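# Hang ball-filled basket on stand peg by cord

## Task

Use the cord handle to hang the shallow basket on the peg of the stand, keeping every ball inside the basket; if even one ball is outside the basket at the end, the task is not done.

## Robot and tools

Robot: two arms, left_arm and right_arm, each with a parallel two-finger gripper. Base poses in the scene frame: left_arm at (-0.026, +0.254, +0.041) m with quat_wxyz (+1.000, 0, 0, -0.001); right_arm at (-0.010, -0.269, +0.002) m with quat_wxyz (+1.000, 0, 0, +0.025). A camera stand is fixed to the floor behind the arms. Loose objects can occasionally get nudged by outside disturbances.

Frames: the scene frame has its origin at table-top height, halfway between the nominal bases, +z up, +x pointing out over the table, and left_arm on the +y side (image left/right do not follow arm names). Reported hand positions, velocities and targets are in the scene frame. Offsets in commands are along the axes of each arm's own Hand target. The gripper's fingers extend along its +z and close along its y. end_effector_position is the point between the pads, roughly 1 cm behind the tips; printed position and orientation can be wrong by a few centimetres, more at long reach.

Row layout (used by every moving tool): 14 numbers, each in [-1, 1]. First left_arm: dx, dy, dz, rx, ry, rz, opening; then right_arm in the same 7-number order. Both arms always appear. dx..rz are an offset, not a pose: relative to that arm's Hand target as it was when the action or move began, in the Hand target's axes. Scale: 1.0 = 0.6 m for dx/dy/dz and 180 degrees for rotation; rx, ry, rz form a single rotation vector. Opening is absolute: +1 fully open (0.094 m), -1 closed. Sending all six pose numbers as 0 re-requests the current Hand target; to keep a gripper unchanged, resend its current opening (0 means half open, not 'no change').

execute_actions(actions, cameras): actions is a list of up to 15 actions; each action is a table of up to 15 rows, one per 1/30 s step; a short table repeats its final row to fill 15 steps. Every row is measured from the action's start pose, not from the row before, and each new action starts from the updated Hand target, so repeating an offset keeps moving. Images come back only for an empty actions list or if cameras are named. An empty list also reports scene number and fields normally omitted.

move(target, speed, blend, opening_speed, grip_force, blocking, cameras): target is one 14-number row or a list of up to 15 rows; all rows count from the same starting Hand targets. Paths are straight lines, sharing at most 10 s total. speed in m/s, 0.002 to 2.9, default 0.25 (rotation capped at twice that in rad/s), one value or one per target. blend in m rounds corners of a list; 0 stops at each point. opening_speed: rate on the -1..+1 scale per second, at least 0.2; use it for gentle closing. grip_force: newtons per pad, 10 to 50, one value or one per arm; it persists, and lower values close slowly (about 16 s from open at 10). blocking=false returns after about 0.5 s while the move continues. Paths do not avoid obstacles or the other arm; keep away from an arm's own base (it can flip the shoulder posture). Faster moves lag more and hit harder; targets beyond a contact press harder. Result adds a 'move:' line: done, off_target, moving, held or fault, plus limits (paced = pose clipped, held = steps withheld). done means at rest within 10 mm and 2 degrees; it says nothing about contact.

wait(seconds 0 to 10, cameras): lets time run with current commands; a running move continues. stop(cameras): brakes the running move (needs some distance). zoom_image(camera, region [x0,y0,x1,y1], max 504x504 px, origin top-left): enlarges part of the latest image of cam_high, cam_low, cam_left_wrist or cam_right_wrist (all 896x504). finished_scene(scene): the integer number of the current scene; irreversible, and the goal must hold with the robot released.

Control notes: orientation commands are clipped to 40 degrees from the measured one each step; Hand target reports the clipped command. Friction and load can leave the gripper centimetres short; resend or add the missing offset. Joint ranges (rad): waist -2.618..3.054, shoulder 0..3.142, elbow 0..3.142 (straight 2.901), wrist pitch -1.571..1.571, wrist yaw -1.571..1.571, wrist roll -2.094..2.094.

Gripping: grip_measured uses the opening scale; empty it reads up to about 2.5 mm wide; on a hard part it reads about 3 mm narrower (some grippers up to 1.4 mm wider). Squeeze rises about 1 N per 0.001 below touch, then jumps to the force limit near 20 N. To release, command well above grip_measured. grip_effort_nm is averaged motor effort (negative closing), with offset and friction; not pad force.

Results: joint torques include arm weight, have per-unit offset/scale and noise, positive toward larger joint values, and joints 1-3 wrap at ±28 N m. 'within noise' velocities mean at rest. Motor heat: MOTOR HOT at 75 °C; at 90 °C the arm folds and idles; at 100 °C it goes limp. Avoid holding loads long, stretched arms, or pushing at unreachable poses.

Avoid: dropping or releasing moving parts, spilling balls, anything leaving the table, hitting fixed or heavy things, hard pushes, arm-on-arm contact (including closing on the other gripper), and strain on camera cables.

Each tool is called after "Request:" as name(argument=value, ...), one argument or row to a line, values as JSON.

## Session

Request:
execute_actions(
  actions=[],
)

Scene clock: 0.00 s.
left_arm: end_effector_position=(+0.3701, +0.3043, +0.1569) grip_measured=+1.000 grip_effort_nm=n/a end_effector_quat_wxyz=(+0.602, -0.092, +0.792, +0.049) | right_arm: end_effector_position=(+0.3970, -0.2283, +0.1270) grip_measured=+1.000 grip_effort_nm=n/a end_effector_quat_wxyz=(+0.617, -0.042, +0.785, +0.022)
Joint positions: left_arm=[0.072 1.502 0.361 0.865 -0.122 -0.07 0.094] | right_arm=[0.055 1.529 0.387 0.903 0.016 -0.014 0.094]
Joint velocities: within noise
Joint torques (N m): no reading
Motor temperatures (°C): left_arm=[24 33 44 43 30 26 32] | right_arm=[27 33 39 37 27 25 27]
Heat: left arm: 44 °C; right arm: 39 °C.
Hand target: left_arm +0.3700, +0.3044, +0.1561; +0.599, -0.093, +0.794, +0.049 | right_arm +0.3965, -0.2284, +0.1250; +0.613, -0.042, +0.788, +0.022
Tool commands: left_gripper/opening=+1.0 right_gripper/opening=+1.0

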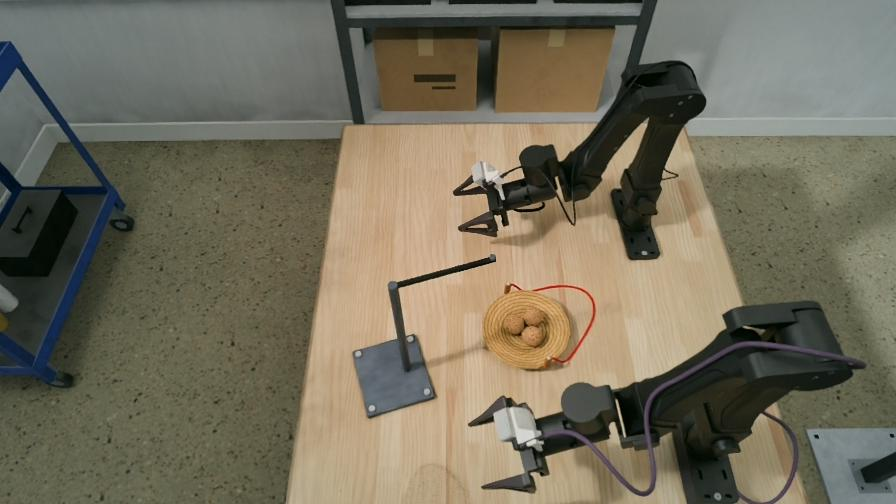

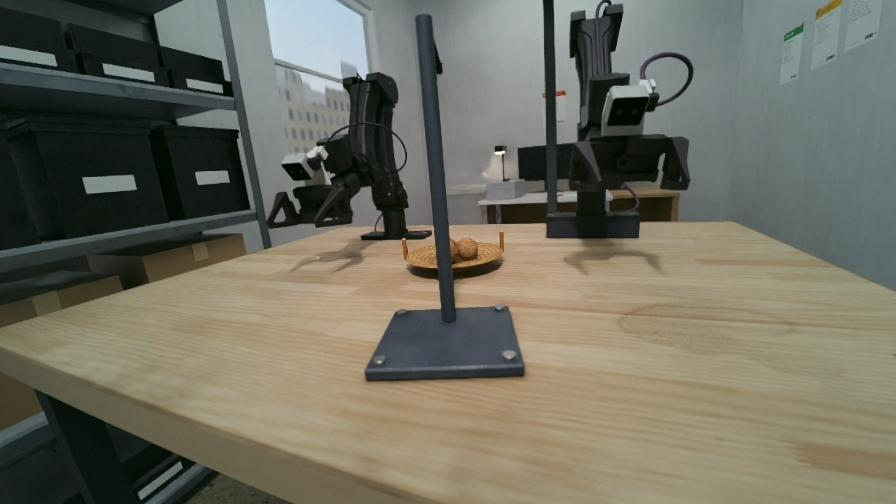

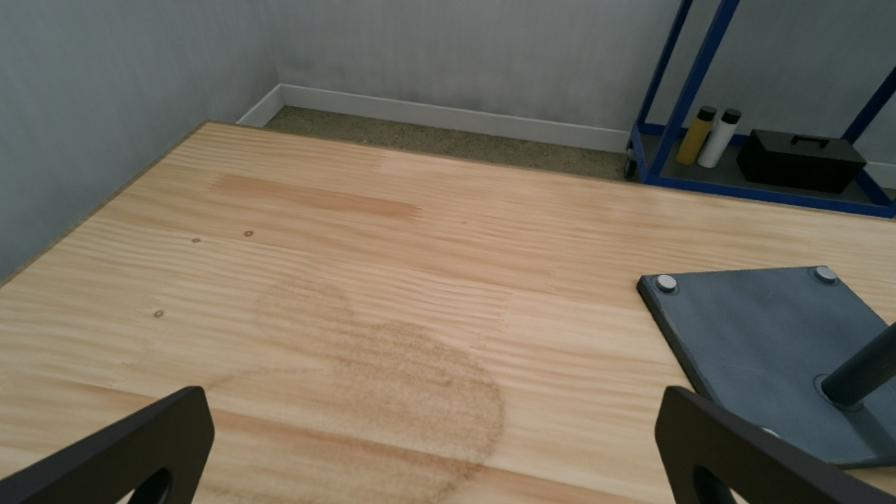

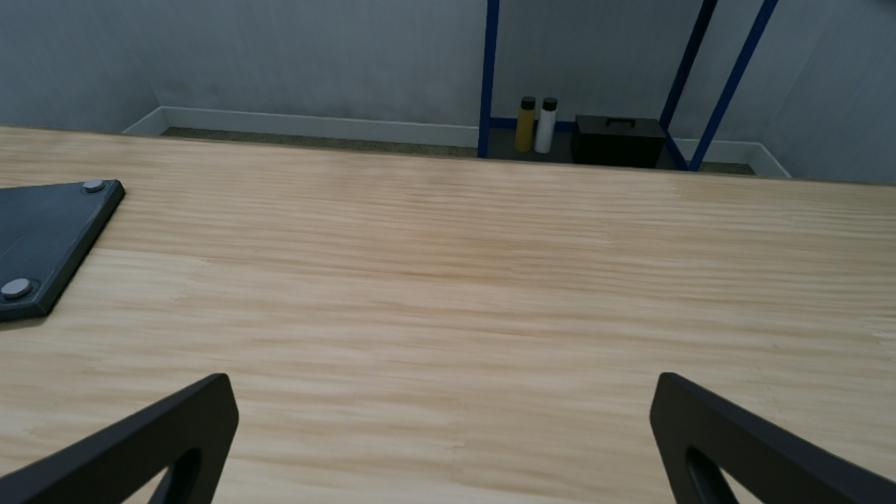

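Request:
zoom_image(
  camera="cam_high",
  region=[340, 230, 640, 430],
)

Request:
zoom_image(
  camera="cam_low",
  region=[340, 200, 560, 320],
)

Request:
zoom_image(
  camera="cam_low",
  region=[380, 0, 580, 112],
)

Scaled by 1.680 from the camera's 896x504 image, which has a finer 1280x720 frame.

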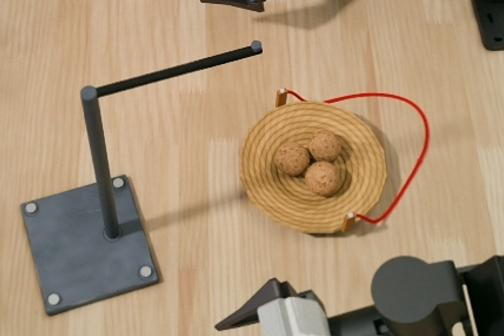

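Scaled by 2.291 from the camera's 896x504 image, which has a finer 1280x720 frame.

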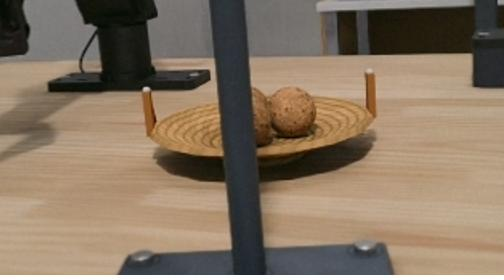

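Scaled by 2.520 from the camera's 896x504 image, which has a finer 1280x720 frame.

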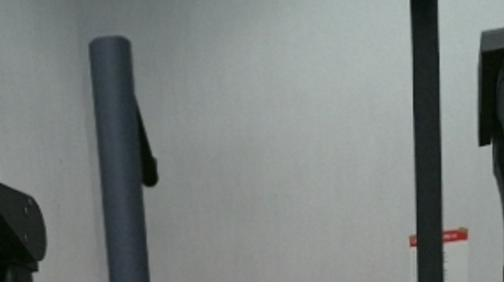

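Request:
move(
  target=[
    [-0.052,-0.198,-0.359,0.171,0.116,0.153,1,-0.084,-0.395,-0.318,0.242,0.004,0.061,1],
    [0.211,-0.42,-0.523,0.342,0.2317,0.305,1,-0.084,-0.395,-0.318,0.242,0.004,0.061,1],
  ],
  blend=[0.05,0],
  speed=0.25,
  cameras=["all"],
)

Scene clock: 184.70 s.
left_arm: end_effector_position=(+0.0908, -0.0012, +0.1225) grip_measured=+1.000 grip_effort_nm=-0.03 end_effector_quat_wxyz=(+0.169, +0.544, +0.815, -0.111) | right_arm: end_effector_position=(+0.2458, -0.4780, +0.2171) grip_measured=+1.000 grip_effort_nm=0.02 end_effector_quat_wxyz=(+0.574, +0.266, +0.744, -0.215)
Joint positions: left_arm=[-1.136 1.244 0.777 -0.697 0.012 0.037 0.094] | right_arm=[-0.721 0.804 0.44 0.113 0.031 -0.006 0.094]
Joint torques (N m): left_arm=[-0.42 -2.86 9.55 1.24 0.11 0.08] | right_arm=[-0.47 -1.35 10.73 1.46 -0.11 -0.1]
Heat: left arm: 46 °C; right arm: 38 °C.
Hand target: left_arm +0.0926, -0.0124, +0.1298; +0.179, +0.549, +0.808, -0.121 | right_arm +0.2467, -0.4787, +0.2251; +0.576, +0.262, +0.744, -0.215
Off the commanded pose: left_arm 0.014 m, 2 deg | right_arm 0.008 m, 1 deg.
move: off_target (left_arm)

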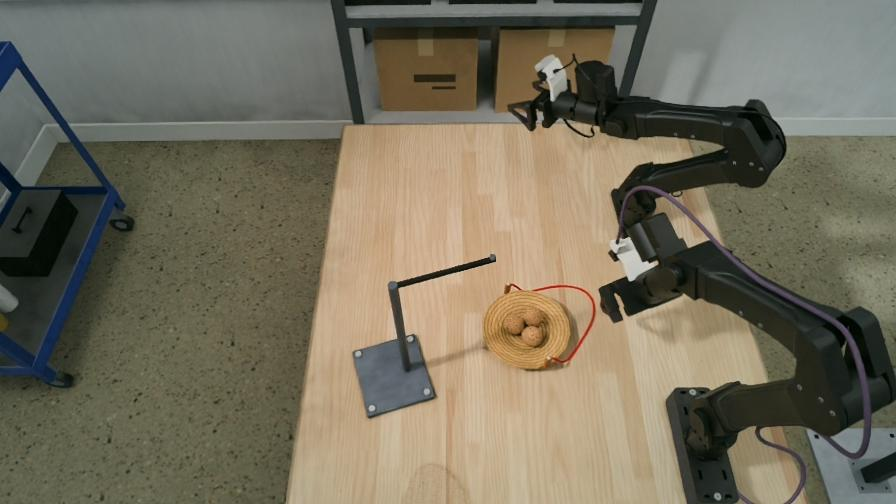

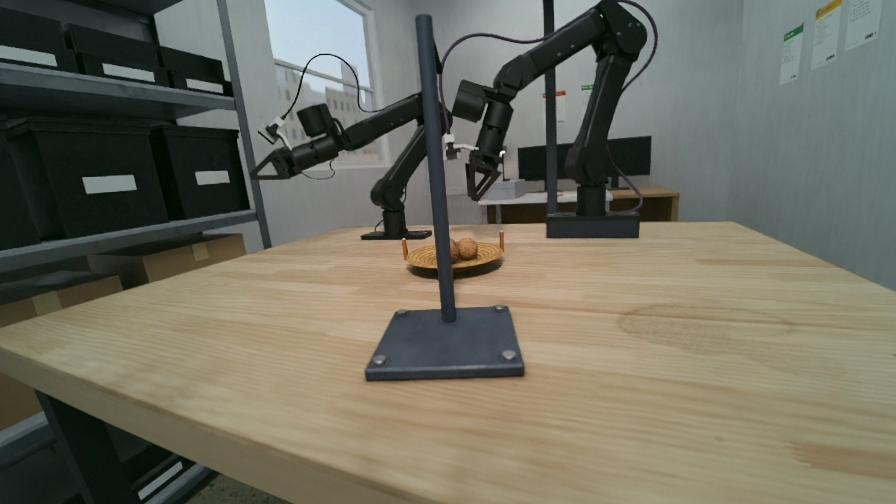

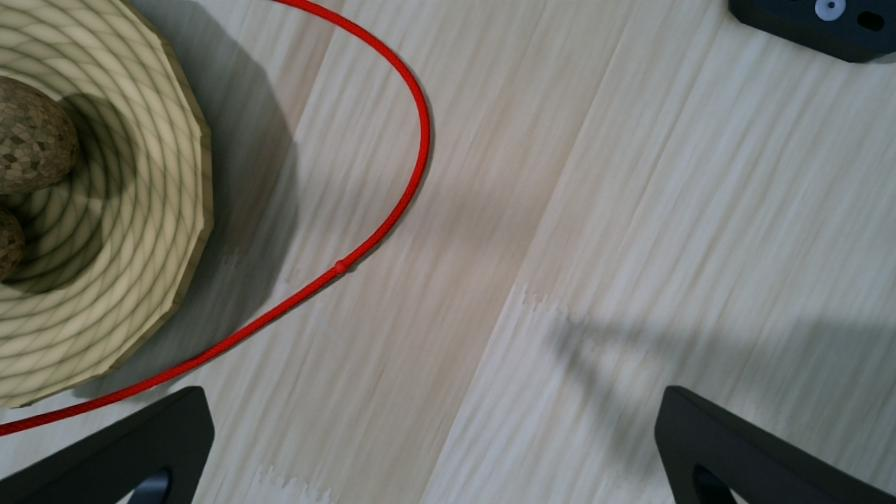

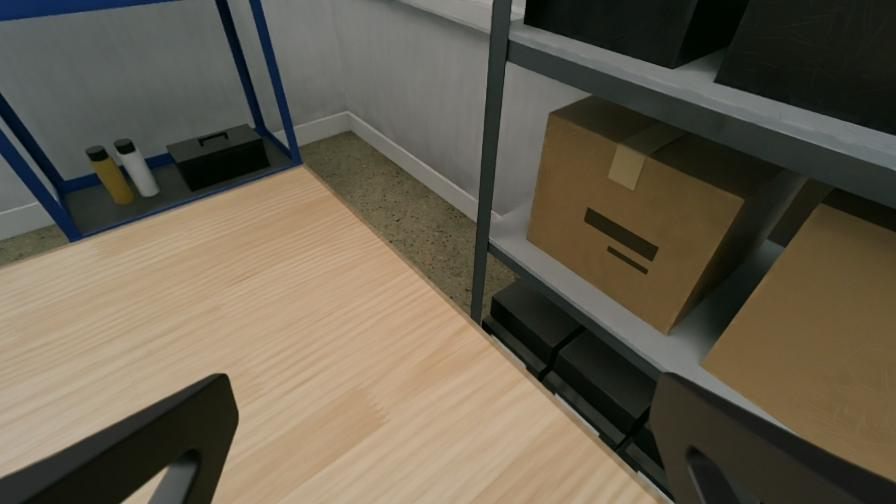

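Request:
zoom_image(
  camera="cam_high",
  region=[470, 260, 640, 380],
)

Request:
zoom_image(
  camera="cam_left_wrist",
  region=[150, 0, 600, 500],
)

Scaled by 2.965 from the camera's 896x504 image, which has a finer 1280x720 frame.

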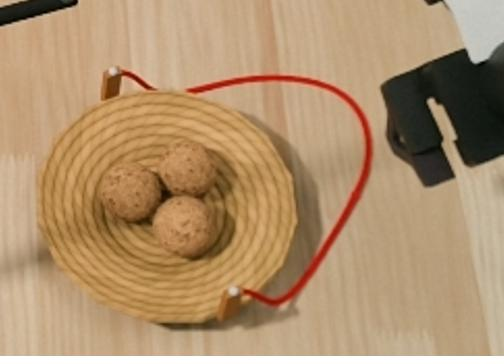

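Scaled by 1.008 from the camera's 896x504 image, which has a finer 1280x720 frame.

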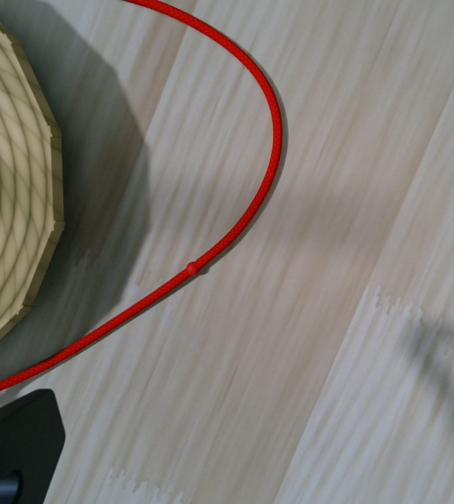

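Request:
move(
  target=[-0.0035,0.0085,0.1395,0,0,0,1,0,0,0,0,0,0,1],
  speed=0.15,
  cameras=["cam_high","cam_left_wrist"],
)

Scene clock: 217.20 s.
left_arm: end_effector_position=(+0.1110, -0.0479, +0.0628) grip_measured=+1.000 grip_effort_nm=-0.03 end_effector_quat_wxyz=(+0.185, +0.547, +0.807, -0.123) | right_arm: end_effector_position=(+0.2458, -0.4780, +0.2171) grip_measured=+1.000 grip_effort_nm=0.02 end_effector_quat_wxyz=(+0.574, +0.266, +0.744, -0.215)
Joint positions: left_arm=[-1.136 1.53 0.727 -0.32 0.019 0.048 0.094] | right_arm=[-0.721 0.804 0.44 0.113 0.031 -0.006 0.094]
Joint torques (N m): left_arm=[0.64 -4.88 5.38 1.33 0.11 0.09] | right_arm=[-0.46 -1.32 10.76 1.46 -0.1 -0.1]
Heat: left arm: 46 °C; right arm: 42 °C.
Hand target: left_arm +0.1112, -0.0452, +0.0550; +0.179, +0.549, +0.808, -0.121 | right_arm +0.2467, -0.4787, +0.2251; +0.576, +0.262, +0.744, -0.215
Off the commanded pose: left_arm 0.008 m, 1 deg | right_arm 0.008 m, 1 deg.
move: done
Images, in order (width x height): cam_high 896x504, cam_left_wrist 896x504.

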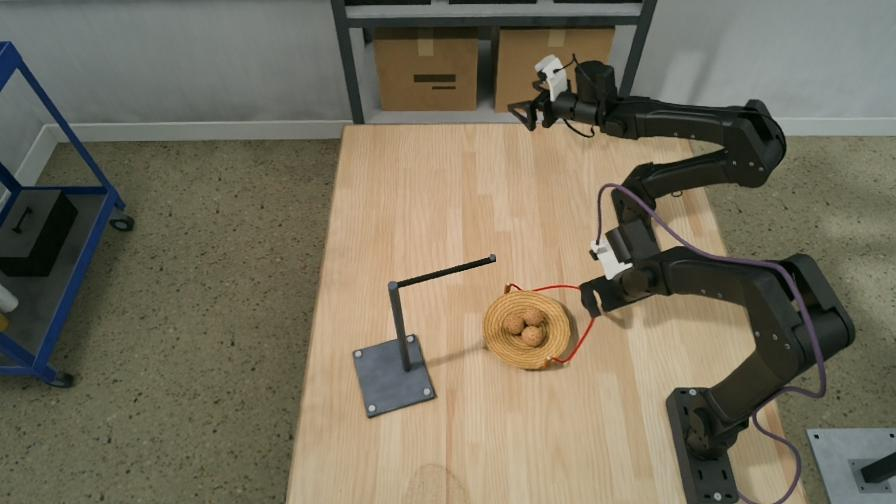

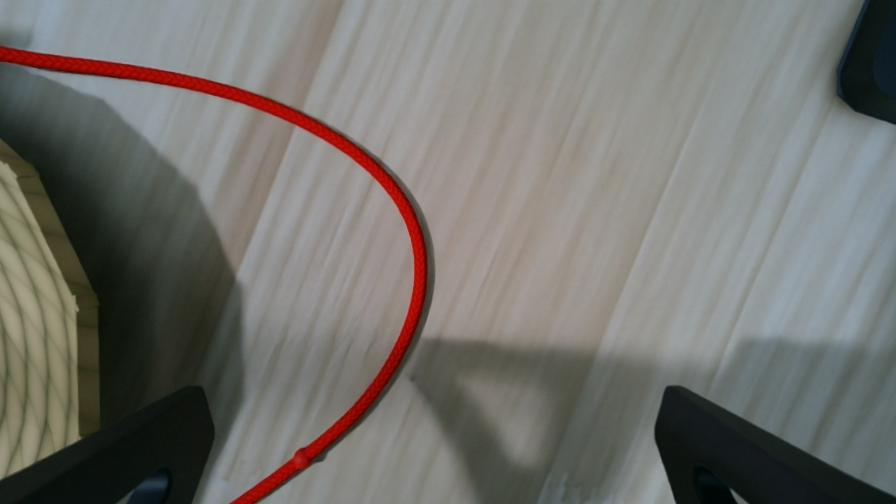

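Request:
move(
  target=[0,0,0.058,0,0,0,0.3,0,0,0,0,0,0,1],
  speed=0.08,
  cameras=["cam_low","cam_left_wrist"],
)

Scene clock: 227.13 s.
left_arm: end_effector_position=(+0.1179, -0.0627, +0.0327) grip_measured=+0.302 grip_effort_nm=-0.15 end_effector_quat_wxyz=(+0.187, +0.547, +0.807, -0.124) | right_arm: end_effector_position=(+0.2458, -0.4780, +0.2171) grip_measured=+1.000 grip_effort_nm=0.02 end_effector_quat_wxyz=(+0.574, +0.266, +0.744, -0.215)
Joint positions: left_arm=[-1.136 1.671 0.723 -0.172 0.019 0.048 0.061] | right_arm=[-0.721 0.804 0.44 0.113 0.031 -0.006 0.094]
Joint torques (N m): left_arm=[0.36 -5.61 4.68 1.35 0.1 0.06] | right_arm=[-0.47 -1.31 10.74 1.46 -0.11 -0.09]
Heat: left arm: 45 °C; right arm: 42 °C.
Hand target: left_arm +0.1167, -0.0588, +0.0234; +0.179, +0.549, +0.808, -0.121 | right_arm +0.2467, -0.4787, +0.2251; +0.576, +0.262, +0.744, -0.215
Off the commanded pose: left_arm 0.010 m, 1 deg | right_arm 0.008 m, 1 deg.
move: done
Images, in order (width x height): cam_low 896x504, cam_left_wrist 896x504.

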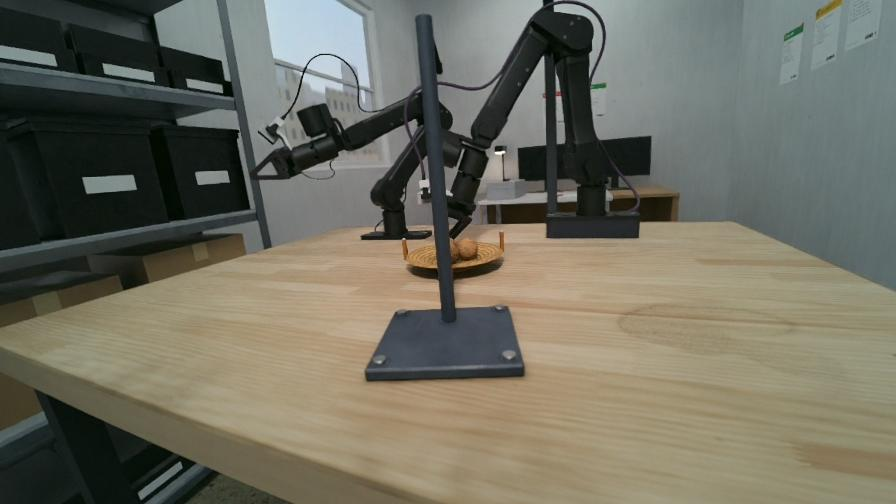

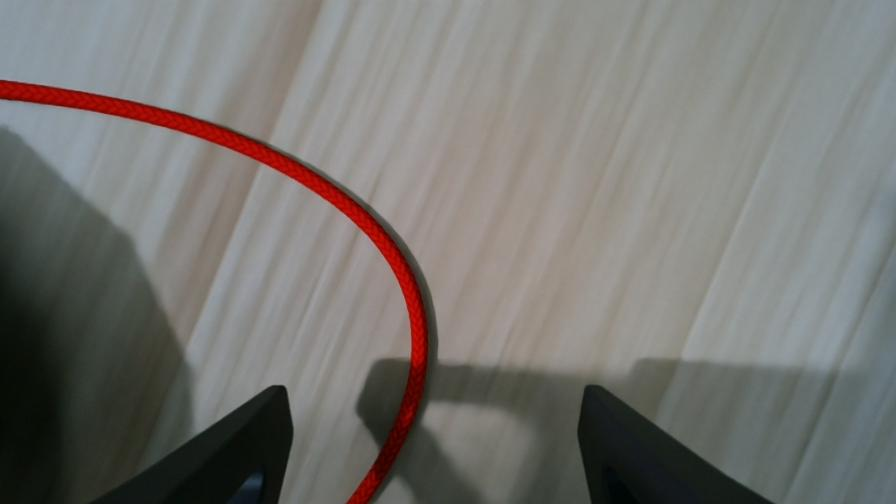

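Request:
move(
  target=[0.01,0,0.038,0,0,0,0.3,0,0,0,0,0,0,1],
  speed=0.05,
  cameras=["cam_low","cam_left_wrist"],
)

Request:
zoom_image(
  camera="cam_low",
  region=[380, 180, 540, 280],
)

Scene clock: 236.27 s.
left_arm: end_effector_position=(+0.1224, -0.0722, +0.0175) grip_measured=+0.302 grip_effort_nm=-0.13 end_effector_quat_wxyz=(+0.199, +0.545, +0.804, -0.130) | right_arm: end_effector_position=(+0.2458, -0.4780, +0.2171) grip_measured=+1.000 grip_effort_nm=0.02 end_effector_quat_wxyz=(+0.574, +0.266, +0.744, -0.215)
Joint positions: left_arm=[-1.136 1.743 0.71 -0.058 0.018 0.049 0.061] | right_arm=[-0.721 0.804 0.44 0.113 0.031 -0.006 0.094]
Joint torques (N m): left_arm=[0.31 -4.64 3.93 1.35 0.1 0.04] | right_arm=[-0.5 -1.32 10.76 1.46 -0.11 -0.11]
Heat: left arm: 44 °C; right arm: 42 °C.
Hand target: left_arm +0.1182, -0.0626, +0.0002; +0.179, +0.548, +0.808, -0.121 | right_arm +0.2467, -0.4787, +0.2251; +0.576, +0.262, +0.744, -0.215
Off the commanded pose: left_arm 0.020 m, 3 deg | right_arm 0.008 m, 1 deg.
move: off_target (left_arm)
Images, in order (width x height): cam_low 896x504, cam_left_wrist 896x504.

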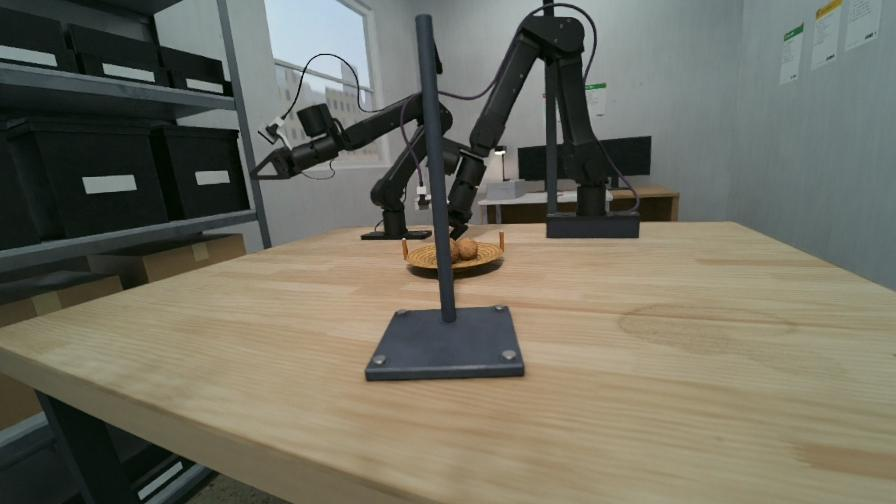

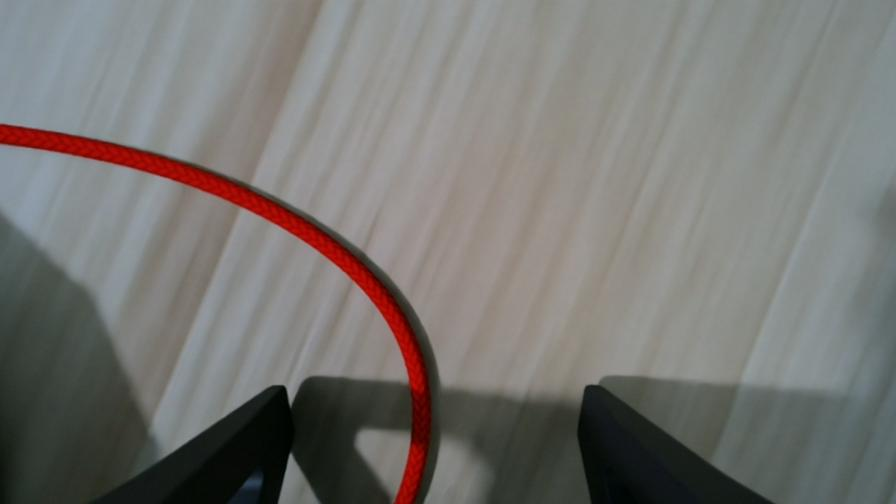

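Scaled by 3.150 from the camera's 896x504 image, which has a finer 1280x720 frame.

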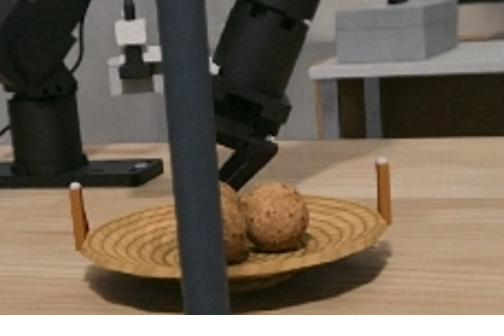

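Request:
move(
  target=[0,0,0.017,0,0,0,0.0,0,0,0,0,0,0,1],
  speed=0.04,
  cameras=["cam_left_wrist"],
)

Request:
zoom_image(
  camera="cam_left_wrist",
  region=[250, 300, 650, 504],
)

Scene clock: 245.30 s.
left_arm: end_effector_position=(+0.1275, -0.0805, +0.0167) grip_measured=+0.002 grip_effort_nm=-0.14 end_effector_quat_wxyz=(+0.215, +0.542, +0.801, -0.137) | right_arm: end_effector_position=(+0.2458, -0.4780, +0.2171) grip_measured=+1.000 grip_effort_nm=0.02 end_effector_quat_wxyz=(+0.574, +0.266, +0.744, -0.215)
Joint positions: left_arm=[-1.135 1.766 0.71 0 0.013 0.049 0.047] | right_arm=[-0.721 0.804 0.44 0.113 0.031 -0.006 0.094]
Joint torques (N m): left_arm=[0.21 -3.23 4.26 1.15 0.14 0.03] | right_arm=[-0.47 -1.35 10.71 1.46 -0.11 -0.1]
Heat: left arm: 44 °C; right arm: 42 °C.
Hand target: left_arm +0.1199, -0.0666, -0.0091; +0.179, +0.548, +0.808, -0.121 | right_arm +0.2467, -0.4787, +0.2251; +0.576, +0.262, +0.744, -0.215
Off the commanded pose: left_arm 0.030 m, 5 deg | right_arm 0.008 m, 1 deg.
move: off_target (left_arm)
Images, in order (width x height): cam_left_wrist 896x504.

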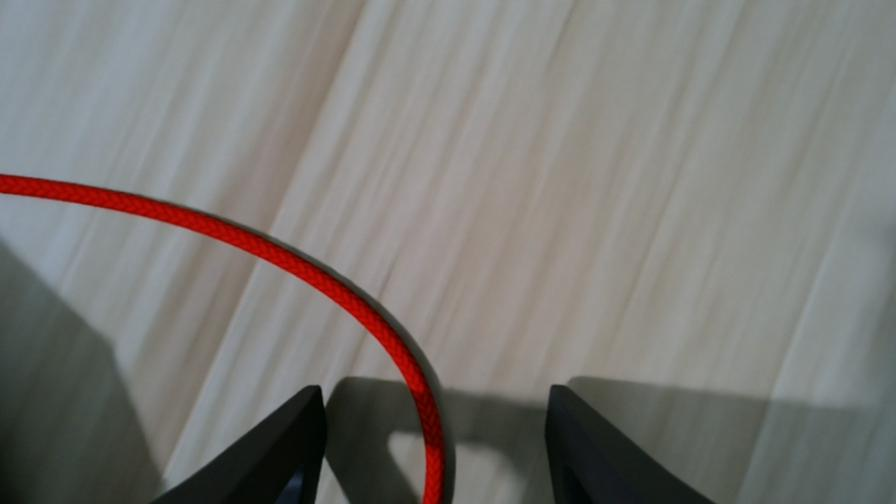

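Scaled by 1.260 from the camera's 896x504 image, which has a finer 1280x720 frame.

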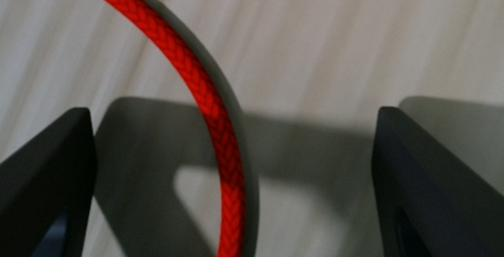

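Request:
move(
  target=[
    [0,0,-0.018,0,0,0,0.0,0,0,0,0,0,0,1],
    [0,0,-0.018,0,0,0,-1,0,0,0,0,0,0,1],
  ],
  speed=0.04,
  opening_speed=0.7,
  cameras=["cam_left_wrist","cam_high"],
)

Request:
zoom_image(
  camera="cam_left_wrist",
  region=[250, 300, 650, 504],
)

Scene clock: 254.90 s.
left_arm: end_effector_position=(+0.1282, -0.0803, +0.0168) grip_measured=-0.981 grip_effort_nm=-0.92 end_effector_quat_wxyz=(+0.216, +0.541, +0.801, -0.136) | right_arm: end_effector_position=(+0.2458, -0.4780, +0.2171) grip_measured=+1.000 grip_effort_nm=0.02 end_effector_quat_wxyz=(+0.574, +0.266, +0.744, -0.215)
Joint positions: left_arm=[-1.135 1.766 0.71 0.001 0.009 0.049 0.001] | right_arm=[-0.721 0.804 0.44 0.113 0.031 -0.006 0.094]
Joint torques (N m): left_arm=[0.27 -6.94 4.01 0.73 0.17 0.04] | right_arm=[-0.47 -1.33 10.7 1.46 -0.11 -0.09]
Heat: left arm: 44 °C; right arm: 43 °C.
Hand target: left_arm +0.1182, -0.0624, +0.0007; +0.179, +0.548, +0.808, -0.121 | right_arm +0.2467, -0.4787, +0.2251; +0.576, +0.262, +0.744, -0.215
Off the commanded pose: left_arm 0.026 m, 5 deg | right_arm 0.008 m, 1 deg.
move: off_target (left_arm); target 2's new opening was sent with left_arm's hand 0.026 m and 5 deg from that target
Images, in order (width x height): cam_high 896x504, cam_left_wrist 896x504.

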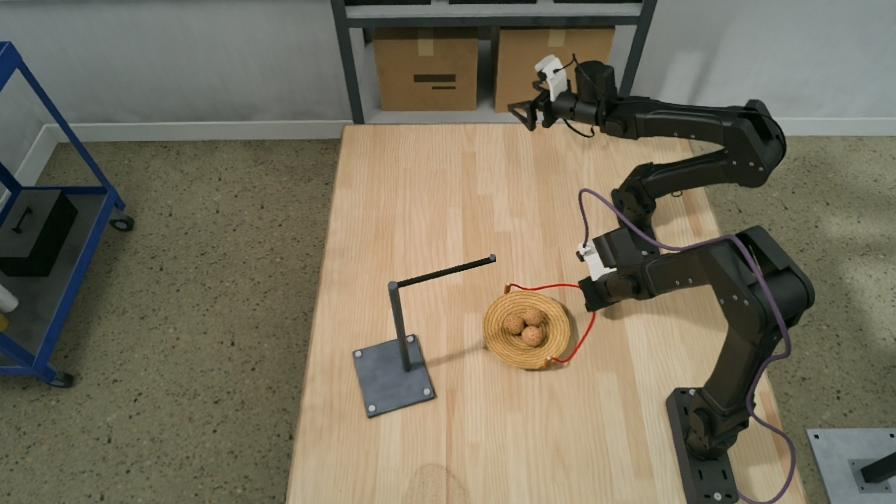

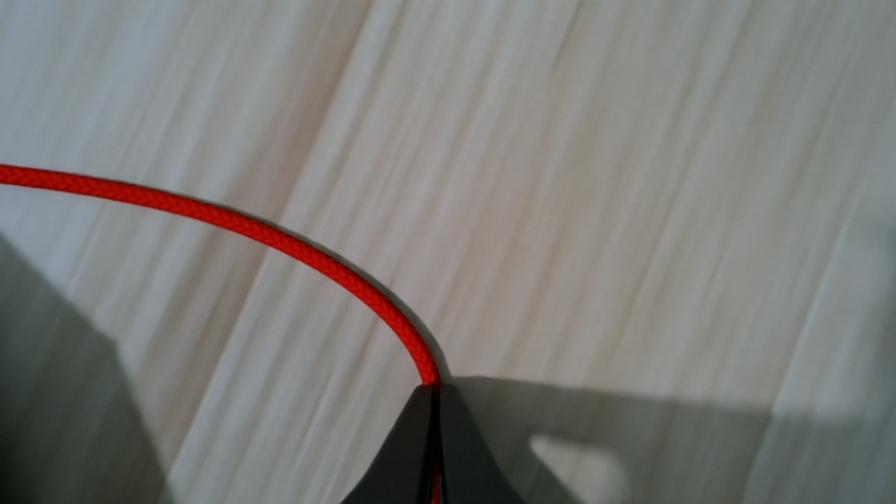

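Scaled by 1.260 from the camera's 896x504 image, which has a finer 1280x720 frame.

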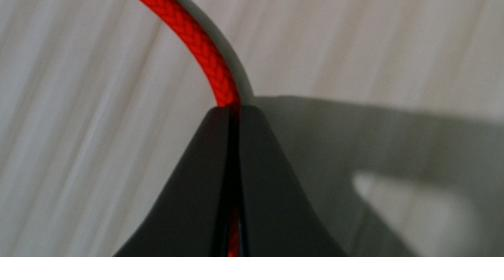

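Request:
move(
  target=[-0.021,0,-0.0455,0,0,0,-1,0,0,0,0,0,0,1],
  speed=0.06,
  cameras=["cam_left_wrist"],
)

Request:
zoom_image(
  camera="cam_left_wrist",
  region=[250, 300, 650, 504],
)

Scene clock: 263.20 s.
left_arm: end_effector_position=(+0.1155, -0.0560, +0.0183) grip_measured=-0.983 grip_effort_nm=-0.95 end_effector_quat_wxyz=(+0.170, +0.549, +0.811, -0.113) | right_arm: end_effector_position=(+0.2458, -0.4780, +0.2171) grip_measured=+1.000 grip_effort_nm=0.02 end_effector_quat_wxyz=(+0.574, +0.266, +0.744, -0.215)
Joint positions: left_arm=[-1.135 1.71 0.715 -0.165 0.017 0.049 0.001] | right_arm=[-0.721 0.804 0.44 0.113 0.031 -0.006 0.094]
Joint torques (N m): left_arm=[0.25 -10.26 7.46 0.81 0.11 0.04] | right_arm=[-0.5 -1.32 10.73 1.46 -0.11 -0.11]
Heat: left arm: 43 °C; right arm: 43 °C.
Hand target: left_arm +0.1181, -0.0623, +0.0308; +0.179, +0.548, +0.808, -0.121 | right_arm +0.2467, -0.4787, +0.2251; +0.576, +0.262, +0.744, -0.215
Off the commanded pose: left_arm 0.014 m, 1 deg | right_arm 0.008 m, 1 deg.
move: off_target (left_arm)
Images, in order (width x height): cam_left_wrist 896x504.

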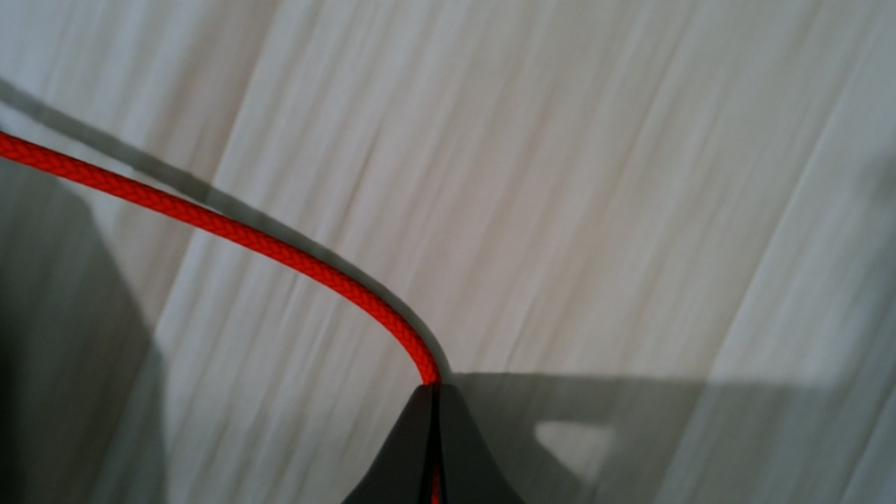

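Scaled by 1.260 from the camera's 896x504 image, which has a finer 1280x720 frame.

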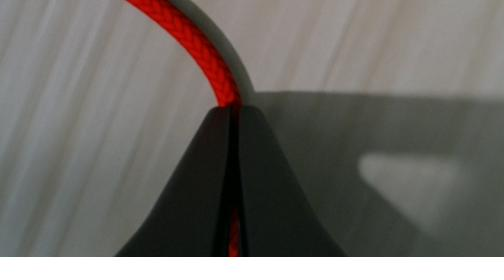

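Request:
move(
  target=[
    [-0.1,0.131,-0.228,0,0,0,-1,0,0,0,0,0,0,1],
    [-0.1515,0.263,-0.333,0,0,0,-1,0,0,0,0,0,0,1],
  ],
  speed=0.1,
  blend=[0.03,0],
  cameras=["cam_high","cam_low","cam_left_wrist"],
)

Request:
zoom_image(
  camera="cam_high",
  region=[340, 230, 640, 430],
)

Scene clock: 279.10 s.
left_arm: end_effector_position=(+0.2633, -0.0004, +0.2518) grip_measured=-0.983 grip_effort_nm=-0.95 end_effector_quat_wxyz=(+0.189, +0.545, +0.809, -0.116) | right_arm: end_effector_position=(+0.2458, -0.4780, +0.2171) grip_measured=+1.000 grip_effort_nm=0.02 end_effector_quat_wxyz=(+0.574, +0.266, +0.744, -0.215)
Joint positions: left_arm=[-0.621 1.656 1.643 -1.163 0.216 0.519 0.001] | right_arm=[-0.721 0.804 0.44 0.113 0.031 -0.006 0.094]
Joint torques (N m): left_arm=[0.27 -6.37 9.4 0.77 0.29 0.08] | right_arm=[-0.49 -1.29 10.74 1.47 -0.11 -0.1]
Motor temperatures (°C): left_arm=[24 34 45 38 27 26 30] | right_arm=[26 29 43 38 24 24 25]
Heat: left arm: 45 °C; right arm: 43 °C.
Hand target: left_arm +0.2638, -0.0024, +0.2506; +0.180, +0.548, +0.808, -0.121 | right_arm +0.2467, -0.4787, +0.2251; +0.576, +0.262, +0.744, -0.215
Off the commanded pose: left_arm 0.002 m, 1 deg | right_arm 0.008 m, 1 deg.
move: done
Images, in order (width x height): cam_high 896x504, cam_low 896x504, cam_left_wrist 896x504.

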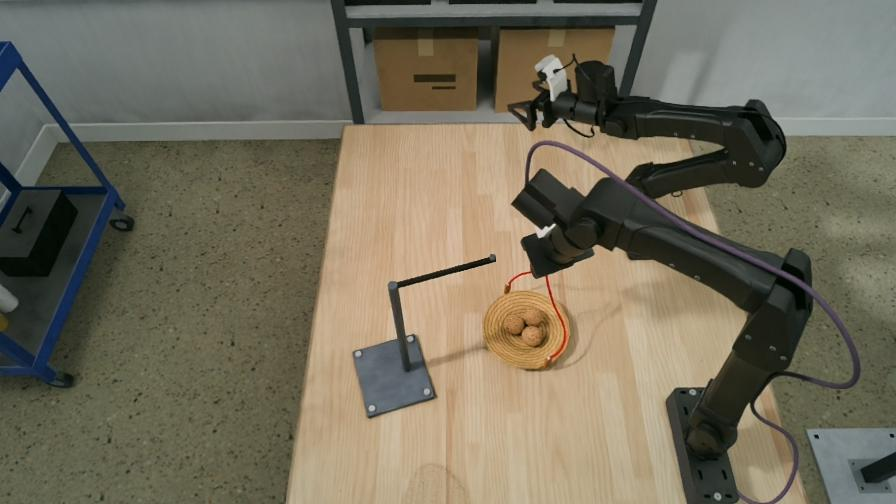

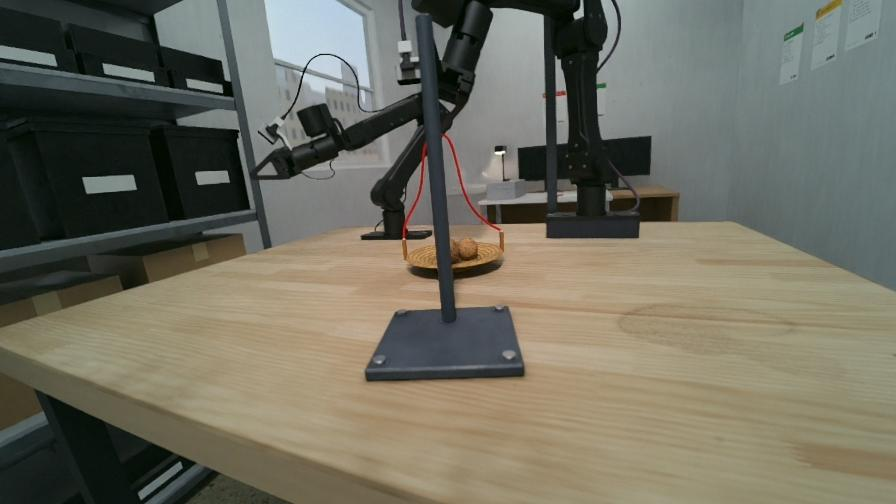

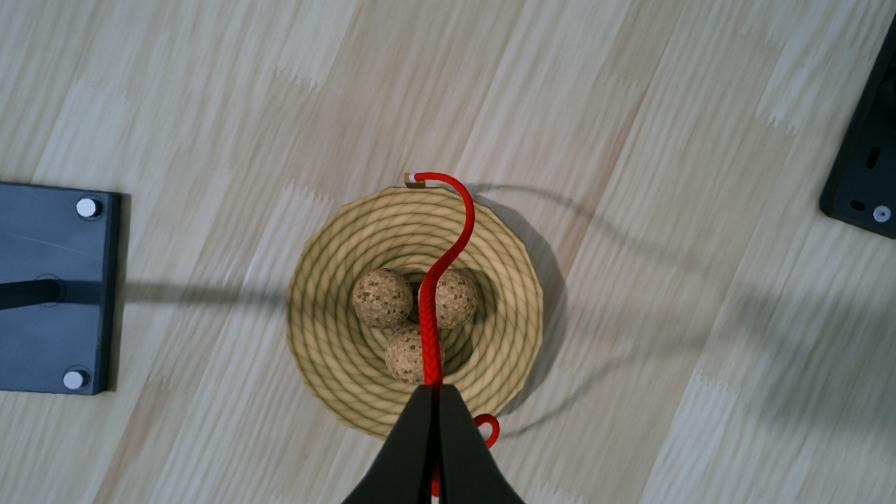

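Scaled by 1.680 from the camera's 896x504 image, which has a finer 1280x720 frame.

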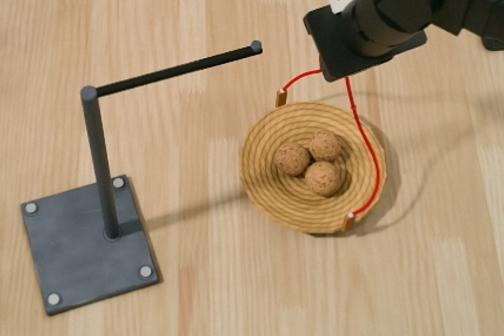

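Request:
move(
  target=[-0.0141,0.01,-0.0303,0,0,0,-1,0,0,0,0,0,0,1],
  speed=0.05,
  cameras=["cam_high","cam_low","cam_left_wrist"],
)

Request:
zoom_image(
  camera="cam_low",
  region=[360, 100, 560, 290],
)

Scene clock: 288.83 s.
left_arm: end_effector_position=(+0.2675, +0.0008, +0.2711) grip_measured=-0.983 grip_effort_nm=-0.95 end_effector_quat_wxyz=(+0.187, +0.547, +0.808, -0.116) | right_arm: end_effector_position=(+0.2458, -0.4780, +0.2171) grip_measured=+1.000 grip_effort_nm=0.02 end_effector_quat_wxyz=(+0.574, +0.266, +0.744, -0.215)
Joint positions: left_arm=[-0.61 1.692 1.765 -1.255 0.222 0.534 0.001] | right_arm=[-0.721 0.804 0.44 0.113 0.031 -0.006 0.094]
Joint torques (N m): left_arm=[0.58 -6.67 9.37 0.75 0.28 0.07] | right_arm=[-0.49 -1.33 10.74 1.46 -0.11 -0.11]
Heat: left arm: 46 °C; right arm: 43 °C.
Hand target: left_arm +0.2692, -0.0002, +0.2706; +0.179, +0.549, +0.808, -0.121 | right_arm +0.2467, -0.4787, +0.2251; +0.576, +0.262, +0.744, -0.215
Off the commanded pose: left_arm 0.002 m, 1 deg | right_arm 0.008 m, 1 deg.
move: done
Images, in order (width x height): cam_high 896x504, cam_low 896x504, cam_left_wrist 896x504.

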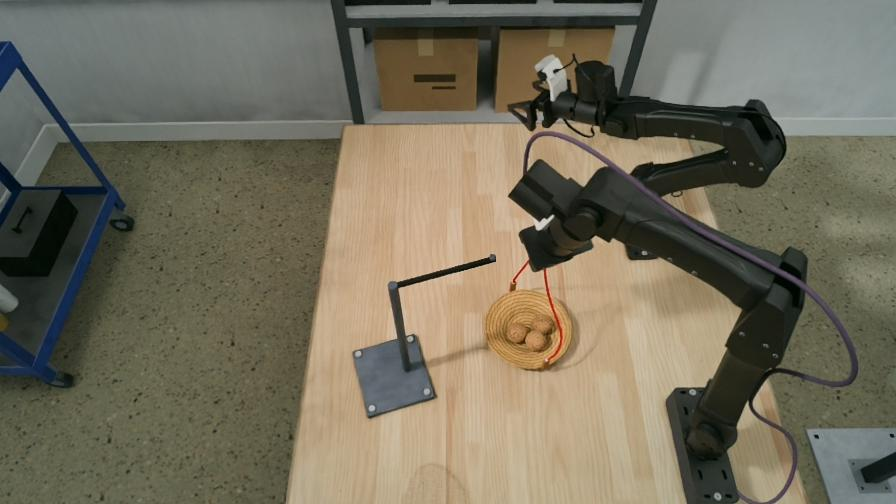

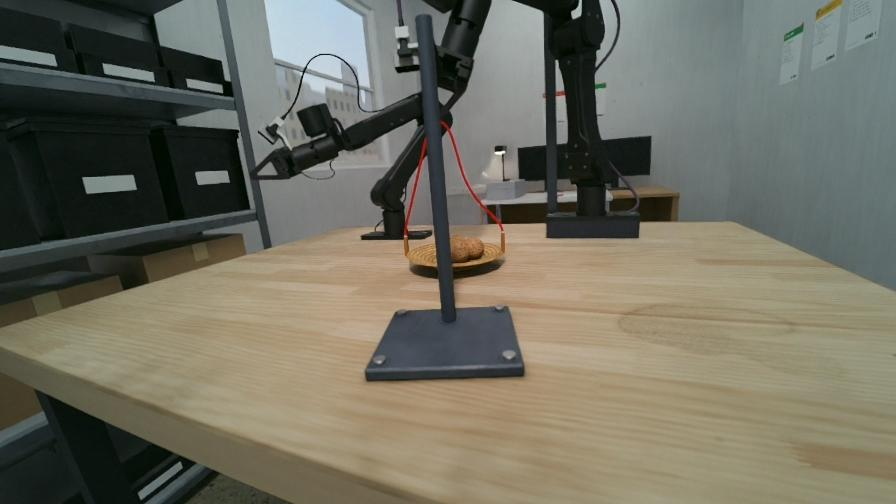

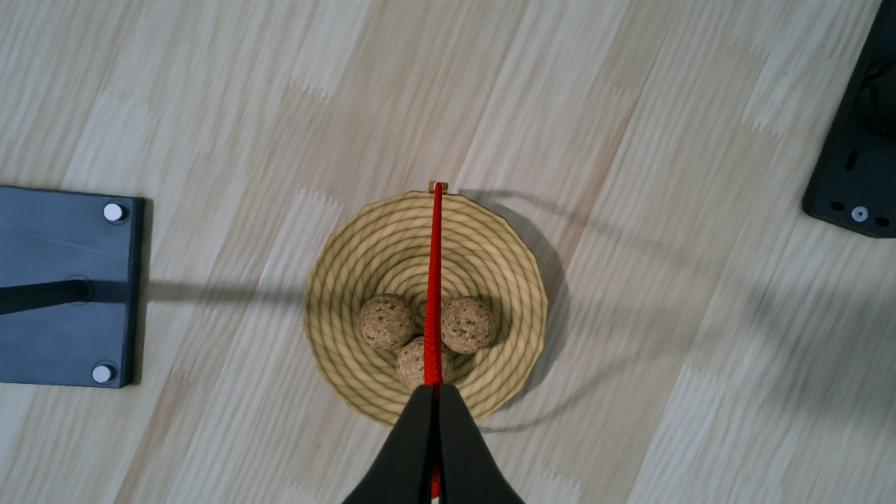

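Scaled by 2.520 from the camera's 896x504 image, which has a finer 1280x720 frame.

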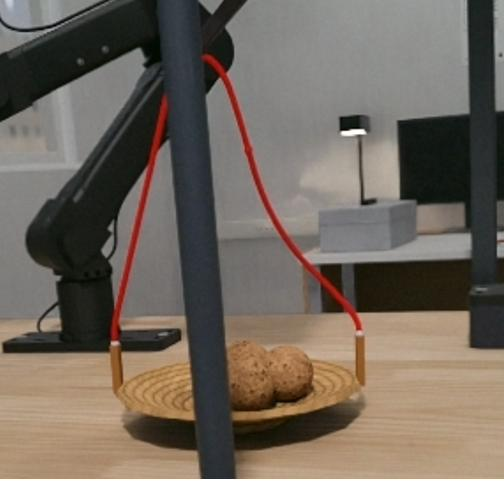

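Request:
move(
  target=[
    [0.066,-0.141,0.137,0,0,0,-1,0,0,0,0,0,0,1],
    [0.1675,-0.265,0.366,0,0,0,-1,0,0,0,0,0,0,1],
    [0.185,-0.265,0.404,0,0,0,-1,0,0,0,0,0,0,1],
  ],
  speed=[0.12,0.1,0.04],
  blend=[0.03,0.01,0],
  cameras=["cam_high","cam_left_wrist"],
)

Scene clock: 309.03 s.
left_arm: end_effector_position=(+0.1265, -0.0676, +0.0176) grip_measured=-0.983 grip_effort_nm=-0.95 end_effector_quat_wxyz=(+0.192, +0.548, +0.803, -0.131) | right_arm: end_effector_position=(+0.2458, -0.4780, +0.2171) grip_measured=+1.000 grip_effort_nm=0.02 end_effector_quat_wxyz=(+0.574, +0.266, +0.744, -0.215)
Joint positions: left_arm=[-1.109 1.739 0.713 -0.076 0.04 0.077 0.001] | right_arm=[-0.721 0.804 0.44 0.113 0.031 -0.006 0.094]
Joint torques (N m): left_arm=[-0.39 -5.3 4.08 1.34 -0.03 -0.07] | right_arm=[-0.47 -1.31 10.73 1.47 -0.11 -0.1]
Heat: left arm: 45 °C; right arm: 43 °C.
Hand target: left_arm +0.1225, -0.0603, +0.0037; +0.179, +0.549, +0.808, -0.121 | right_arm +0.2467, -0.4787, +0.2251; +0.576, +0.262, +0.744, -0.215
Off the commanded pose: left_arm 0.016 m, 2 deg | right_arm 0.008 m, 1 deg.
move: off_target (left_arm)
Images, in order (width x height): cam_high 896x504, cam_left_wrist 896x504.

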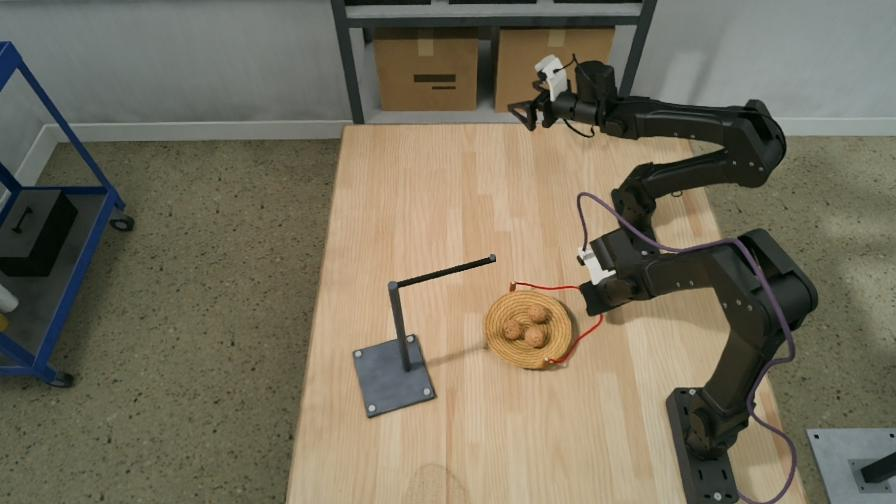

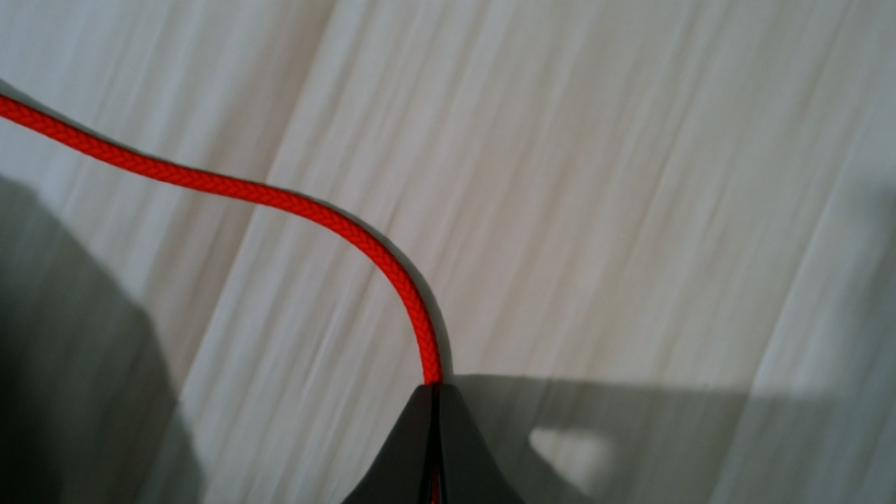

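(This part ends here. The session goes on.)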